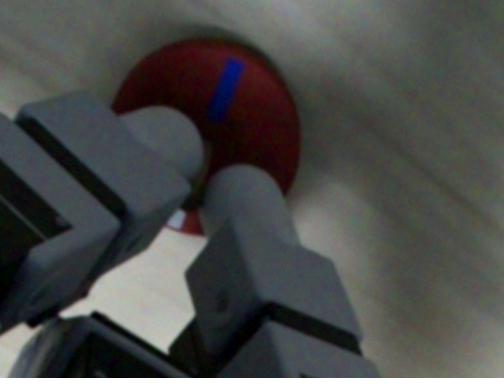

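Request:
move:
  target: [0,0,0,0,0,0,-0.754,0,-0.576,-0.696,-0.714,-0.678,-0.226,-0.168,-0.754,0,-0.576,-0.696,-0.754,0,-0.576,-0.696,0.4,-0.6,0,0,0.0025,0,0,0,-0.754,0.45,-0.576,-0.696,-0.714,-0.678,-0.226,-0.168,-0.97,0,-0.95,-0.95,-0.754,-0.45,-0.576,-0.696,0.4,-0.9]
  speed: 0.01

Request:
move:
  target: [0,0,0,0,0,0,-0.754,0,-0.576,-0.696,-0.714,-0.678,-0.226,-0.168,-0.754,0,-0.576,-0.696,-0.754,0,-0.576,-0.696,0.4,-0.6,0,0,0.0025,0,0,0,-0.754,0.45,-0.576,-0.696,-0.714,-0.678,-0.226,-0.168,-0.97,0,-0.95,-0.95,-0.754,-0.45,-0.576,-0.696,0.4,-0.9]
  speed: 0.01

Request:
move:
  target: [0,0,0,0,0,0,-0.754,0,-0.576,-0.696,-0.714,-0.678,-0.226,-0.168,-0.754,0,-0.576,-0.696,-0.754,0,-0.576,-0.696,0.4,-0.6,0,0,0.0025,0,0,0,-0.754,0.45,-0.576,-0.696,-0.714,-0.678,-0.226,-0.168,-0.97,0,-0.95,-0.95,-0.754,-0.45,-0.576,-0.696,0.4,-0.9]
  speed: 0.01
  cameras: ["cam_right_wrist"]

Request:
zoom_image:
  camera: "cam_right_wrist"
  region: [230, 20, 430, 170]

Scene clock: 692.93 s.
left_arm: end_effector_position=(+0.3760, +0.1514, +0.2300) hand_goal=(-0.754, +0.000, -0.576, -0.696, -0.714, -0.678, -0.226, -0.168, -0.754, +0.000, -0.576, -0.696, -0.754, +0.000, -0.576, -0.696) hand_measured=(-0.754, +0.000, -0.576, -0.696, -0.714, -0.678, -0.224, -0.168, -0.754, +0.000, -0.576, -0.696, -0.754, +0.000, -0.576, -0.696) hand_current_ma=(+0, +0, +0, +0, +0, +0, +0, +0, +0, +0, +0, +0, +0, +0, +0, +0) hand_state=(goal, goal, goal, goal, goal, goal, goal, goal, goal, goal, goal, goal, goal, goal, goal, goal) hand_current_limit=0.40 hand_speed=-0.60 end_effector_quat_wxyz=(+0.000, +0.000, +1.000, +0.000) | right_arm: end_effector_position=(+0.5960, +0.5976, +0.1485) hand_goal=(-0.754, +0.450, -0.576, -0.696, -0.714, -0.678, -0.226, -0.168, -0.970, +0.000, -0.950, -0.950, -0.754, -0.450, -0.576, -0.696) hand_measured=(-0.754, +0.388, -0.576, -0.694, -0.714, -0.678, -0.224, -0.168, -0.968, -0.002, -0.944, -0.948, -0.754, -0.384, -0.576, -0.696) hand_current_ma=(+0, -94, +0, +1, +0, +0, +1, +0, +1, +0, +2, +1, +0, +100, +0, +0) hand_state=(goal, blocked, goal, goal, goal, goal, goal, goal, goal, goal, goal, goal, goal, blocked, goal, goal) hand_current_limit=0.40 hand_speed=-0.90 end_effector_quat_wxyz=(+0.000, +0.711, +0.703, +0.000)
Joint positions: left_arm=[-0.281 -1.556 2.144 0.983 1.571 1.29] | right_arm=[0.664 -0.873 1.335 1.108 1.572 3.817]
Joint torques (N m): left_arm=[-1.66 -31.81 -25.99 4.88 -3.57 -0.7] | right_arm=[-14.74 -68.5 -26.1 1.88 2.24 -3.04]
Wrist force (N): left_arm=[0.0 -0.1 0.1] | right_arm=[-0.1 0.2 -0.8]
Wrist torque (N m): left_arm=[-0.03 0.01 0.01] | right_arm=[0.10 0.03 0.24]
Wrist force, peak (N): left_arm=[0.0 -0.5 0.6] | right_arm=[-0.3 0.5 -2.7]
Hand target: left_arm +0.3760, +0.1514, +0.2300; +0.000, +0.000, +1.000, +0.000 | right_arm +0.5960, +0.5976, +0.1485; +0.000, +0.711, +0.703, +0.000
Off the commanded pose: left_arm 0.000 m, 0 deg | right_arm 0.000 m, 0 deg.
move: done

Scene clock: 693.63 s.
left_arm: end_effector_position=(+0.3760, +0.1514, +0.2300) hand_goal=(-0.754, +0.000, -0.576, -0.696, -0.714, -0.678, -0.226, -0.168, -0.754, +0.000, -0.576, -0.696, -0.754, +0.000, -0.576, -0.696) hand_measured=(-0.754, +0.000, -0.576, -0.696, -0.714, -0.678, -0.224, -0.168, -0.754, +0.000, -0.576, -0.696, -0.754, +0.000, -0.576, -0.696) hand_current_ma=(+0, +0, +0, +0, +0, +0, +0, +0, +0, +0, +0, +0, +0, +0, +0, +0) hand_state=(goal, goal, goal, goal, goal, goal, goal, goal, goal, goal, goal, goal, goal, goal, goal, goal) hand_current_limit=0.40 hand_speed=-0.60 end_effector_quat_wxyz=(+0.000, +0.000, +1.000, +0.000) | right_arm: end_effector_position=(+0.5960, +0.5976, +0.1470) hand_goal=(-0.754, +0.450, -0.576, -0.696, -0.714, -0.678, -0.226, -0.168, -0.970, +0.000, -0.950, -0.950, -0.754, -0.450, -0.576, -0.696) hand_measured=(-0.754, +0.388, -0.576, -0.694, -0.714, -0.678, -0.224, -0.168, -0.968, -0.002, -0.944, -0.948, -0.754, -0.384, -0.576, -0.696) hand_current_ma=(+0, -94, +0, +1, +0, +0, +1, +0, +1, +0, +2, +1, +0, +100, +0, +0) hand_state=(goal, blocked, goal, goal, goal, goal, goal, goal, goal, goal, goal, goal, goal, blocked, goal, goal) hand_current_limit=0.40 hand_speed=-0.90 end_effector_quat_wxyz=(+0.000, +0.711, +0.703, +0.000)
Joint positions: left_arm=[-0.281 -1.556 2.144 0.983 1.571 1.29] | right_arm=[0.664 -0.871 1.336 1.106 1.572 3.817]
Joint torques (N m): left_arm=[-4.28 -31.91 -26.01 5.02 -3.86 -0.7] | right_arm=[-15.7 -69.13 -26.17 1.72 2.01 -3.15]
Wrist force (N): left_arm=[0.2 -0.2 0.4] | right_arm=[0.2 0.4 -0.8]
Wrist torque (N m): left_arm=[-0.07 -0.01 0.02] | right_arm=[0.12 0.00 0.28]
Wrist force, peak (N): left_arm=[-0.5 -0.3 0.3] | right_arm=[-0.1 0.2 -1.3]
Hand target: left_arm +0.3760, +0.1514, +0.2300; +0.000, +0.000, +1.000, +0.000 | right_arm +0.5960, +0.5976, +0.1470; +0.000, +0.711, +0.703, +0.000
Off the commanded pose: left_arm 0.000 m, 0 deg | right_arm 0.000 m, 0 deg.
move: done

Scene clock: 694.33 s.
left_arm: end_effector_position=(+0.3760, +0.1514, +0.2300) hand_goal=(-0.754, +0.000, -0.576, -0.696, -0.714, -0.678, -0.226, -0.168, -0.754, +0.000, -0.576, -0.696, -0.754, +0.000, -0.576, -0.696) hand_measured=(-0.754, +0.000, -0.576, -0.696, -0.714, -0.678, -0.224, -0.168, -0.754, +0.000, -0.576, -0.696, -0.754, +0.000, -0.576, -0.696) hand_current_ma=(+0, +0, +0, +0, +0, +0, +0, +0, +0, +0, +0, +0, +0, +0, +0, +0) hand_state=(goal, goal, goal, goal, goal, goal, goal, goal, goal, goal, goal, goal, goal, goal, goal, goal) hand_current_limit=0.40 hand_speed=-0.60 end_effector_quat_wxyz=(+0.000, +0.000, +1.000, +0.000) | right_arm: end_effector_position=(+0.5960, +0.5976, +0.1455) hand_goal=(-0.754, +0.450, -0.576, -0.696, -0.714, -0.678, -0.226, -0.168, -0.970, +0.000, -0.950, -0.950, -0.754, -0.450, -0.576, -0.696) hand_measured=(-0.754, +0.388, -0.576, -0.694, -0.714, -0.678, -0.224, -0.168, -0.968, -0.002, -0.944, -0.948, -0.754, -0.384, -0.576, -0.696) hand_current_ma=(+0, -94, +0, +1, +0, +0, +1, +0, +1, +0, +2, +1, +0, +100, +0, +0) hand_state=(goal, blocked, goal, goal, goal, goal, goal, goal, goal, goal, goal, goal, goal, blocked, goal, goal) hand_current_limit=0.40 hand_speed=-0.90 end_effector_quat_wxyz=(+0.000, +0.711, +0.703, +0.000)
Joint positions: left_arm=[-0.281 -1.556 2.144 0.983 1.571 1.29] | right_arm=[0.664 -0.87 1.337 1.104 1.572 3.817]
Joint torques (N m): left_arm=[-3.43 -32.82 -25.79 5.02 -3.51 -0.82] | right_arm=[-13.54 -68.93 -25.54 1.38 2 -3.34]
Wrist force (N): left_arm=[-0.2 -0.2 0.2] | right_arm=[0.3 0.4 -0.9]
Wrist torque (N m): left_arm=[-0.04 0.04 -0.01] | right_arm=[0.14 -0.01 0.28]
Wrist force, peak (N): left_arm=[-0.3 -0.2 0.5] | right_arm=[0.5 0.2 -0.9]
Hand target: left_arm +0.3760, +0.1514, +0.2300; +0.000, +0.000, +1.000, +0.000 | right_arm +0.5961, +0.5976, +0.1455; +0.000, +0.711, +0.703, +0.000
Off the commanded pose: left_arm 0.000 m, 0 deg | right_arm 0.000 m, 0 deg.
move: done
Images, in order (width x height): cam_right_wrist 672x504.

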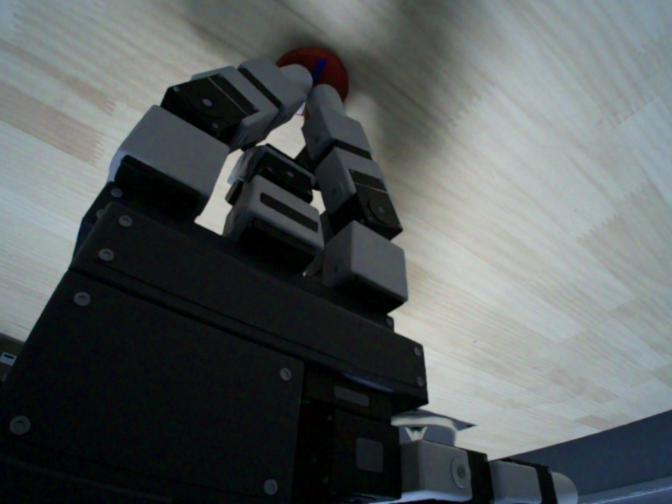

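Scaled by 2.520 from the camera's 672x504 image, which has a finer 960x720 frame.

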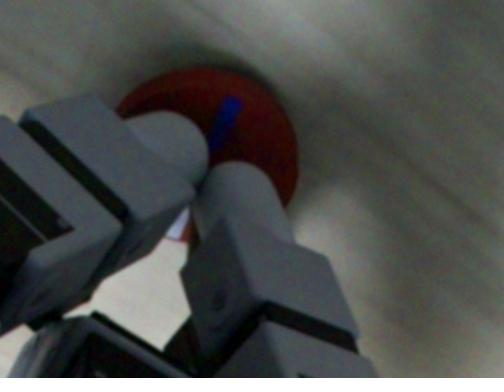

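Request:
move:
  target:
    - [0,0,0,0,0,0,-0.754,0,-0.576,-0.696,-0.714,-0.678,-0.226,-0.168,-0.754,0,-0.576,-0.696,-0.754,0,-0.576,-0.696,0.4,-0.6,0,0,0,0,0,0,-0.754,0.28,-0.576,-0.696,-0.714,-0.678,-0.226,-0.168,-0.97,0,-0.95,-0.95,-0.754,-0.28,-0.576,-0.696,0.4,-0.9]
    - [0,0,0,0,0,0,-0.754,0,-0.576,-0.696,-0.714,-0.678,-0.226,-0.168,-0.754,0,-0.576,-0.696,-0.754,0,-0.576,-0.696,0.4,-0.6,0,0,-0.1,0,0,0,-0.754,0.28,-0.576,-0.696,-0.714,-0.678,-0.226,-0.168,-0.97,0,-0.95,-0.95,-0.754,-0.28,-0.576,-0.696,0.4,-0.7]
  speed: 0.08
  cameras: ["cam_right_wrist","cam_high"]

Request:
zoom_image:
  camera: "cam_right_wrist"
  region: [230, 0, 430, 150]

Scene clock: 712.07 s.
left_arm: end_effector_position=(+0.3760, +0.1514, +0.2300) hand_goal=(-0.754, +0.000, -0.576, -0.696, -0.714, -0.678, -0.226, -0.168, -0.754, +0.000, -0.576, -0.696, -0.754, +0.000, -0.576, -0.696) hand_measured=(-0.754, +0.000, -0.576, -0.696, -0.714, -0.678, -0.224, -0.168, -0.754, +0.000, -0.576, -0.696, -0.754, +0.000, -0.576, -0.696) hand_current_ma=(+0, +0, +0, +0, +0, +0, +0, +0, +0, +0, +0, +0, +0, +0, +0, +0) hand_state=(goal, goal, goal, goal, goal, goal, goal, goal, goal, goal, goal, goal, goal, goal, goal, goal) hand_current_limit=0.40 hand_speed=-0.60 end_effector_quat_wxyz=(+0.000, +0.000, +1.000, +0.000) | right_arm: end_effector_position=(+0.5960, +0.5976, +0.2056) hand_goal=(-0.754, +0.280, -0.576, -0.696, -0.714, -0.678, -0.226, -0.168, -0.970, +0.000, -0.950, -0.950, -0.754, -0.280, -0.576, -0.696) hand_measured=(-0.754, +0.282, -0.576, -0.694, -0.714, -0.678, -0.224, -0.168, -0.968, -0.002, -0.944, -0.948, -0.754, -0.282, -0.576, -0.696) hand_current_ma=(+0, +0, +0, +1, +0, +0, +1, +0, +1, +0, +2, +1, +0, +0, +0, +0) hand_state=(goal, goal, goal, goal, goal, goal, goal, goal, goal, goal, goal, goal, goal, goal, goal, goal) hand_current_limit=0.40 hand_speed=-0.70 end_effector_quat_wxyz=(+0.000, +0.711, +0.703, +0.000)
Joint positions: left_arm=[-0.281 -1.556 2.144 0.983 1.571 1.29] | right_arm=[0.664 -0.912 1.294 1.188 1.572 3.817]
Joint torques (N m): left_arm=[-2.7 -32.54 -26.63 4.8 -4.05 -0.99] | right_arm=[19.37 -64.63 -25.92 0.58 -0.69 2.76]
Wrist force (N): left_arm=[-0.3 -0.5 -0.1] | right_arm=[0.7 0.0 -0.4]
Wrist torque (N m): left_arm=[-0.06 0.04 -0.01] | right_arm=[0.07 -0.08 0.31]
Wrist force, peak (N): left_arm=[0.1 -0.7 0.3] | right_arm=[0.2 0.0 -1.8]
Hand target: left_arm +0.3760, +0.1514, +0.2300; +0.000, +0.000, +1.000, +0.000 | right_arm +0.5960, +0.5976, +0.2055; +0.000, +0.711, +0.703, +0.000
Off the commanded pose: left_arm 0.000 m, 0 deg | right_arm 0.000 m, 0 deg.
move: done
Images, in order (width x height): cam_high 504x504, cam_right_wrist 672x504.

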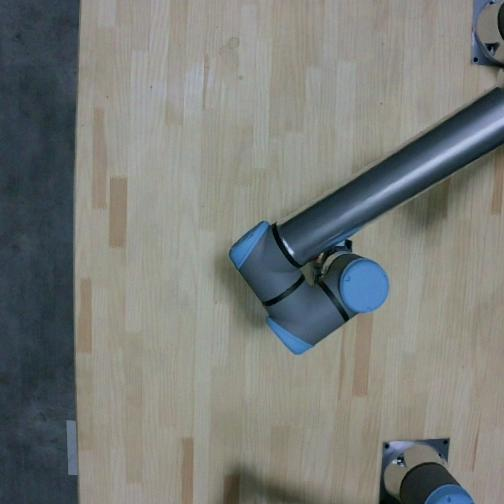

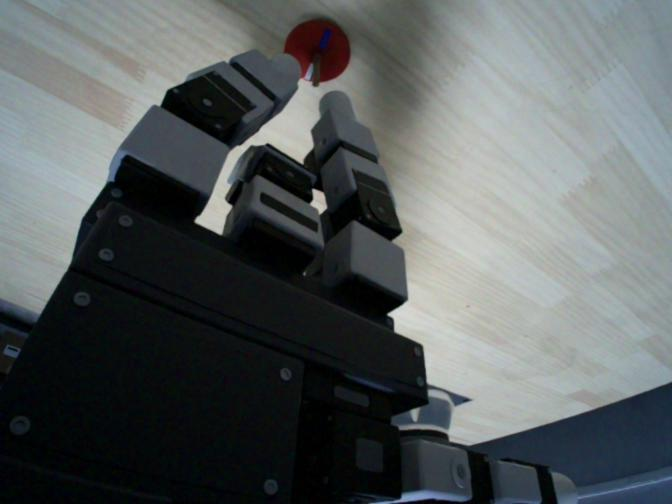

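Scaled by 2.520 from the camera's 672x504 image, which has a finer 960x720 frame.

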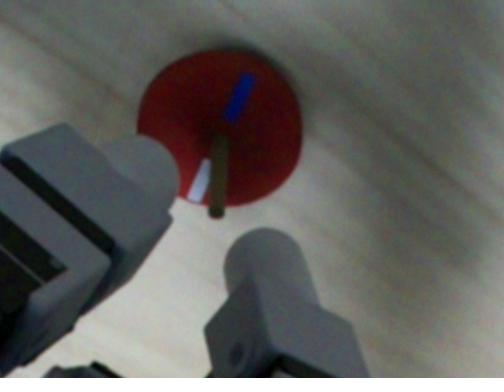

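Request:
move:
  target: [0,0,0,0,0,0,-0.754,0,-0.576,-0.696,-0.714,-0.678,-0.226,-0.168,-0.754,0,-0.576,-0.696,-0.754,0,-0.576,-0.696,0.4,-0.6,-0.0683,-0.0813,0.0075,-0.0812,0.0666,0,-0.754,0.28,-0.576,-0.696,-0.714,-0.678,-0.226,-0.168,-0.97,0,-0.95,-0.95,-0.754,-0.28,-0.576,-0.696,0.4,-0.7]
  speed: 0.1
  cameras: ["cam_right_wrist"]

Request:
zoom_image:
  camera: "cam_right_wrist"
  region: [230, 0, 430, 150]

Scene clock: 739.23 s.
left_arm: end_effector_position=(+0.3760, +0.1514, +0.2300) hand_goal=(-0.754, +0.000, -0.576, -0.696, -0.714, -0.678, -0.226, -0.168, -0.754, +0.000, -0.576, -0.696, -0.754, +0.000, -0.576, -0.696) hand_measured=(-0.754, +0.000, -0.576, -0.696, -0.714, -0.678, -0.224, -0.168, -0.754, +0.000, -0.576, -0.696, -0.754, +0.000, -0.576, -0.696) hand_current_ma=(+0, +0, +0, +0, +0, +0, +0, +0, +0, +0, +0, +0, +0, +0, +0, +0) hand_state=(goal, goal, goal, goal, goal, goal, goal, goal, goal, goal, goal, goal, goal, goal, goal, goal) hand_current_limit=0.40 hand_speed=-0.60 end_effector_quat_wxyz=(+0.000, +0.000, +1.000, +0.000) | right_arm: end_effector_position=(+0.5468, +0.5572, +0.2011) hand_goal=(-0.754, +0.280, -0.576, -0.696, -0.714, -0.678, -0.226, -0.168, -0.970, +0.000, -0.950, -0.950, -0.754, -0.280, -0.576, -0.696) hand_measured=(-0.754, +0.280, -0.576, -0.694, -0.714, -0.678, -0.224, -0.168, -0.968, -0.002, -0.944, -0.948, -0.754, -0.282, -0.576, -0.696) hand_current_ma=(+0, +0, +0, +1, +0, +0, +1, +0, +1, +0, +2, +1, +0, +0, +0, +0) hand_state=(goal, goal, goal, goal, goal, goal, goal, goal, goal, goal, goal, goal, goal, goal, goal, goal) hand_current_limit=0.40 hand_speed=-0.70 end_effector_quat_wxyz=(+0.017, +0.701, +0.694, +0.163)
Joint positions: left_arm=[-0.281 -1.556 2.144 0.983 1.571 1.29] | right_arm=[0.661 -1.134 1.645 0.73 1.567 3.814]
Joint torques (N m): left_arm=[-3.22 -31.17 -26.45 4.77 -3.85 -0.4] | right_arm=[-15.3 -57.64 -28.64 1.72 -1.41 -3.93]
Wrist force (N): left_arm=[0.1 -0.3 0.4] | right_arm=[0.7 0.1 -0.1]
Wrist torque (N m): left_arm=[-0.08 0.00 0.02] | right_arm=[0.02 -0.06 0.23]
Wrist force, peak (N): left_arm=[-0.1 -0.8 0.1] | right_arm=[1.2 1.1 -0.7]
Hand target: left_arm +0.3760, +0.1514, +0.2300; +0.000, +0.000, +1.000, +0.000 | right_arm +0.5468, +0.5572, +0.2010; +0.017, +0.701, +0.694, +0.163
Off the commanded pose: left_arm 0.000 m, 0 deg | right_arm 0.000 m, 0 deg.
move: done
Images, in order (width x height): cam_right_wrist 672x504.

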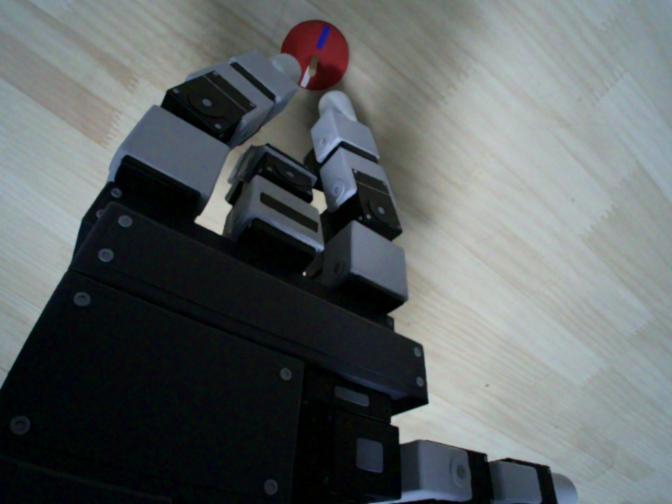

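Scaled by 2.520 from the camera's 672x504 image, which has a finer 960x720 frame.

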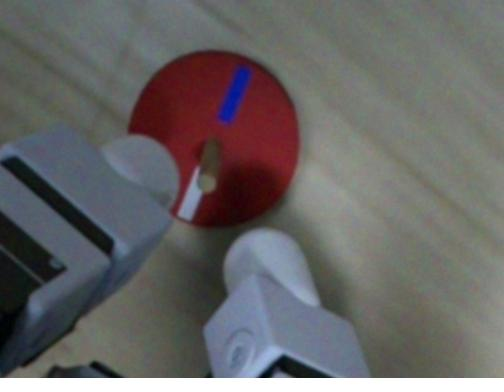

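Request:
move:
  target:
    - [0,0,0,0,0,0,-0.754,0,-0.576,-0.696,-0.714,-0.678,-0.226,-0.168,-0.754,0,-0.576,-0.696,-0.754,0,-0.576,-0.696,0.4,-0.6,0,-0.0025,0.0833,0,0,0,-0.754,0.28,-0.576,-0.696,-0.714,-0.678,-0.226,-0.168,-0.97,0,-0.95,-0.95,-0.754,-0.28,-0.576,-0.696,0.4,-0.7]
    - [0,0,0,0,0,0,-0.754,0,-0.576,-0.696,-0.714,-0.678,-0.226,-0.168,-0.754,0,-0.576,-0.696,-0.754,0,-0.576,-0.696,0.4,-0.6,0,-0.0025,0.0833,0,0,0,-0.754,0.45,-0.576,-0.696,-0.714,-0.678,-0.226,-0.168,-0.97,0,-0.95,-0.95,-0.754,-0.45,-0.576,-0.696,0.4,-0.9]
  speed: 0.06
  cameras: ["cam_right_wrist"]

Request:
zoom_image:
  camera: "cam_right_wrist"
  region: [230, 20, 430, 170]

Scene clock: 763.23 s.
left_arm: end_effector_position=(+0.3760, +0.1514, +0.2300) hand_goal=(-0.754, +0.000, -0.576, -0.696, -0.714, -0.678, -0.226, -0.168, -0.754, +0.000, -0.576, -0.696, -0.754, +0.000, -0.576, -0.696) hand_measured=(-0.754, +0.000, -0.576, -0.696, -0.714, -0.678, -0.224, -0.168, -0.754, +0.000, -0.576, -0.696, -0.754, +0.000, -0.576, -0.696) hand_current_ma=(+0, +0, +0, +0, +0, +0, +0, +0, +0, +0, +0, +0, +0, +0, +0, +0) hand_state=(goal, goal, goal, goal, goal, goal, goal, goal, goal, goal, goal, goal, goal, goal, goal, goal) hand_current_limit=0.40 hand_speed=-0.60 end_effector_quat_wxyz=(+0.000, +0.000, +1.000, +0.000) | right_arm: end_effector_position=(+0.5580, +0.5674, +0.1534) hand_goal=(-0.754, +0.450, -0.576, -0.696, -0.714, -0.678, -0.226, -0.168, -0.970, +0.000, -0.950, -0.950, -0.754, -0.450, -0.576, -0.696) hand_measured=(-0.754, +0.366, -0.576, -0.694, -0.714, -0.678, -0.224, -0.168, -0.968, -0.002, -0.944, -0.948, -0.754, -0.370, -0.576, -0.696) hand_current_ma=(+0, -151, +0, +1, +0, +0, +1, +0, +1, +0, +2, +1, +0, +143, +0, +0) hand_state=(goal, blocked, goal, goal, goal, goal, goal, goal, goal, goal, goal, goal, goal, blocked, goal, goal) hand_current_limit=0.40 hand_speed=-0.90 end_effector_quat_wxyz=(+0.017, +0.701, +0.694, +0.163)
Joint positions: left_arm=[-0.281 -1.556 2.144 0.983 1.571 1.29] | right_arm=[0.662 -1.073 1.646 0.667 1.567 3.816]
Joint torques (N m): left_arm=[-0.63 -34.2 -26.65 5.17 -3.49 -0.77] | right_arm=[17.69 -85.12 -37.12 5.83 1.86 2.47]
Wrist force (N): left_arm=[-0.1 -0.4 0.3] | right_arm=[0.2 0.3 -0.2]
Wrist torque (N m): left_arm=[-0.08 0.03 0.00] | right_arm=[0.03 0.00 -0.12]
Wrist force, peak (N): left_arm=[0.2 -0.3 0.7] | right_arm=[0.4 0.4 -1.6]
Hand target: left_arm +0.3760, +0.1514, +0.2300; +0.000, +0.000, +1.000, +0.000 | right_arm +0.5580, +0.5674, +0.1534; +0.017, +0.701, +0.694, +0.163
Off the commanded pose: left_arm 0.000 m, 0 deg | right_arm 0.000 m, 0 deg.
move: done
Images, in order (width x height): cam_right_wrist 672x504.

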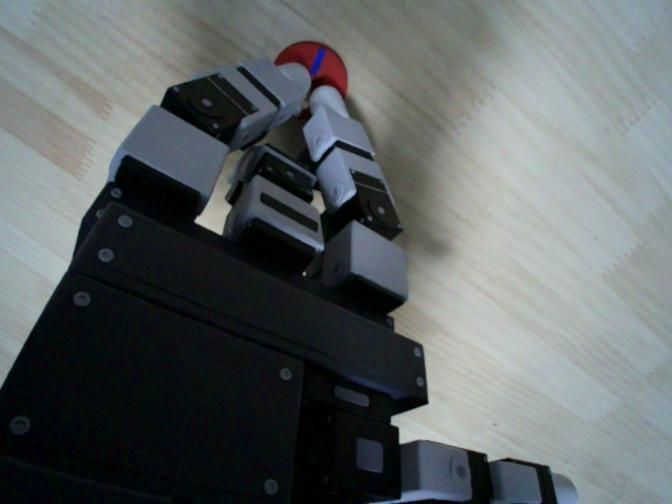

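Scaled by 2.520 from the camera's 672x504 image, which has a finer 960x720 frame.

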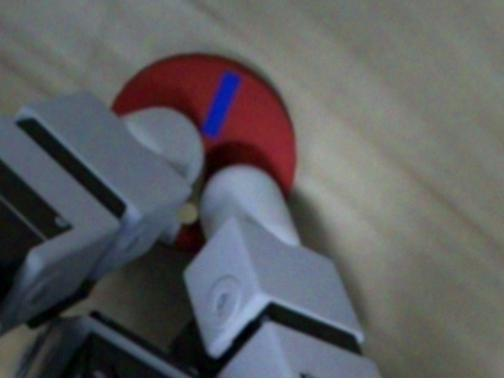

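Request:
move:
  target:
    - [0,0,0,0,0,0,-0.754,0,-0.576,-0.696,-0.714,-0.678,-0.226,-0.168,-0.754,0,-0.576,-0.696,-0.754,0,-0.576,-0.696,0.4,-0.6,0.0137,0.0167,-0.0631,0,0,0,-0.754,0.45,-0.576,-0.696,-0.714,-0.678,-0.226,-0.168,-0.97,0,-0.95,-0.95,-0.754,-0.45,-0.576,-0.696,0.4,-0.9]
    - [0,0,0,0,0,0,-0.754,0,-0.576,-0.696,-0.714,-0.678,-0.226,-0.168,-0.754,0,-0.576,-0.696,-0.754,0,-0.576,-0.696,0.4,-0.6,0.047,0.0577,-0.0297,0.0812,-0.0666,0,-0.754,0.45,-0.576,-0.696,-0.714,-0.678,-0.226,-0.168,-0.97,0,-0.95,-0.95,-0.754,-0.45,-0.576,-0.696,0.4,-0.9]
    - [0,0,0,0,0,0,-0.754,0,-0.576,-0.696,-0.714,-0.678,-0.226,-0.168,-0.754,0,-0.576,-0.696,-0.754,0,-0.576,-0.696,0.4,-0.6,0.0337,0.0415,0.0318,0.0812,-0.0666,0,-0.754,0.45,-0.576,-0.696,-0.714,-0.678,-0.226,-0.168,-0.97,0,-0.95,-0.95,-0.754,-0.45,-0.576,-0.696,0.4,-0.9]
  speed: [0.06,0.06,0.04]
  cameras: ["cam_right_wrist"]

Request:
zoom_image:
  camera: "cam_right_wrist"
  region: [230, 20, 430, 170]

Scene clock: 799.63 s.
left_arm: end_effector_position=(+0.3760, +0.1514, +0.2300) hand_goal=(-0.754, +0.000, -0.576, -0.696, -0.714, -0.678, -0.226, -0.168, -0.754, +0.000, -0.576, -0.696, -0.754, +0.000, -0.576, -0.696) hand_measured=(-0.754, +0.000, -0.576, -0.696, -0.714, -0.678, -0.224, -0.168, -0.754, +0.000, -0.576, -0.696, -0.754, +0.000, -0.576, -0.696) hand_current_ma=(+0, +0, +0, +0, +0, +0, +0, +0, +0, +0, +0, +0, +0, +0, +0, +0) hand_state=(goal, goal, goal, goal, goal, goal, goal, goal, goal, goal, goal, goal, goal, goal, goal, goal) hand_current_limit=0.40 hand_speed=-0.60 end_effector_quat_wxyz=(+0.000, +0.000, +1.000, +0.000) | right_arm: end_effector_position=(+0.5865, +0.5901, +0.1454) hand_goal=(-0.754, +0.450, -0.576, -0.696, -0.714, -0.678, -0.226, -0.168, -0.970, +0.000, -0.950, -0.950, -0.754, -0.450, -0.576, -0.696) hand_measured=(-0.754, +0.366, -0.576, -0.694, -0.714, -0.678, -0.224, -0.168, -0.968, -0.002, -0.944, -0.948, -0.754, -0.370, -0.576, -0.696) hand_current_ma=(+0, -149, +0, +1, +0, +0, +1, +0, +1, +0, +2, +1, +0, +140, +0, +0) hand_state=(goal, blocked, goal, goal, goal, goal, goal, goal, goal, goal, goal, goal, goal, blocked, goal, goal) hand_current_limit=0.40 hand_speed=-0.90 end_effector_quat_wxyz=(+0.000, +0.711, +0.703, +0.000) end_effector_velocity=(+0.000, -0.001, +0.002) end_effector_angular_velocity=(-0.002, +0.002, -0.001)
Joint positions: left_arm=[-0.281 -1.556 2.144 0.983 1.571 1.29] | right_arm=[0.664 -0.888 1.369 1.09 1.572 3.817]
Joint velocities: left_arm=[within noise] | right_arm=[0 -0.001 -0.001 0.005 0.001 0.001]
Joint torques (N m): left_arm=[-3.29 -34.27 -25.14 4.77 -3.47 -0.87] | right_arm=[3.68 -98.37 -38.88 6.68 0.47 -0.67]
Wrist force (N): left_arm=[-0.1 -0.3 0.2] | right_arm=[0.1 -0.1 -0.8]
Wrist torque (N m): left_arm=[-0.05 0.02 0.00] | right_arm=[0.07 0.00 -0.09]
Wrist force, peak (N): left_arm=[0.0 -0.8 0.3] | right_arm=[0.7 0.8 -1.5]
Hand target: left_arm +0.3760, +0.1514, +0.2300; +0.000, +0.000, +1.000, +0.000 | right_arm +0.5866, +0.5901, +0.1457; +0.000, +0.711, +0.703, +0.000
Off the commanded pose: left_arm 0.000 m, 0 deg | right_arm 0.000 m, 0 deg.
move: done
Images, in order (width x height): cam_right_wrist 672x504.

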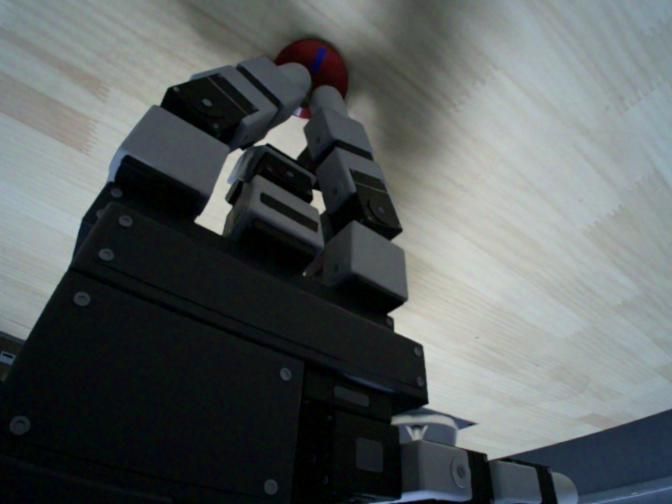

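Scaled by 2.520 from the camera's 672x504 image, which has a finer 960x720 frame.

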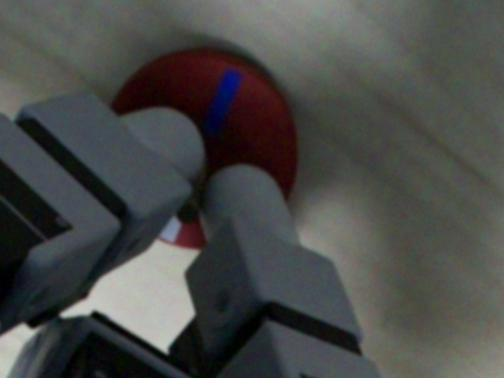

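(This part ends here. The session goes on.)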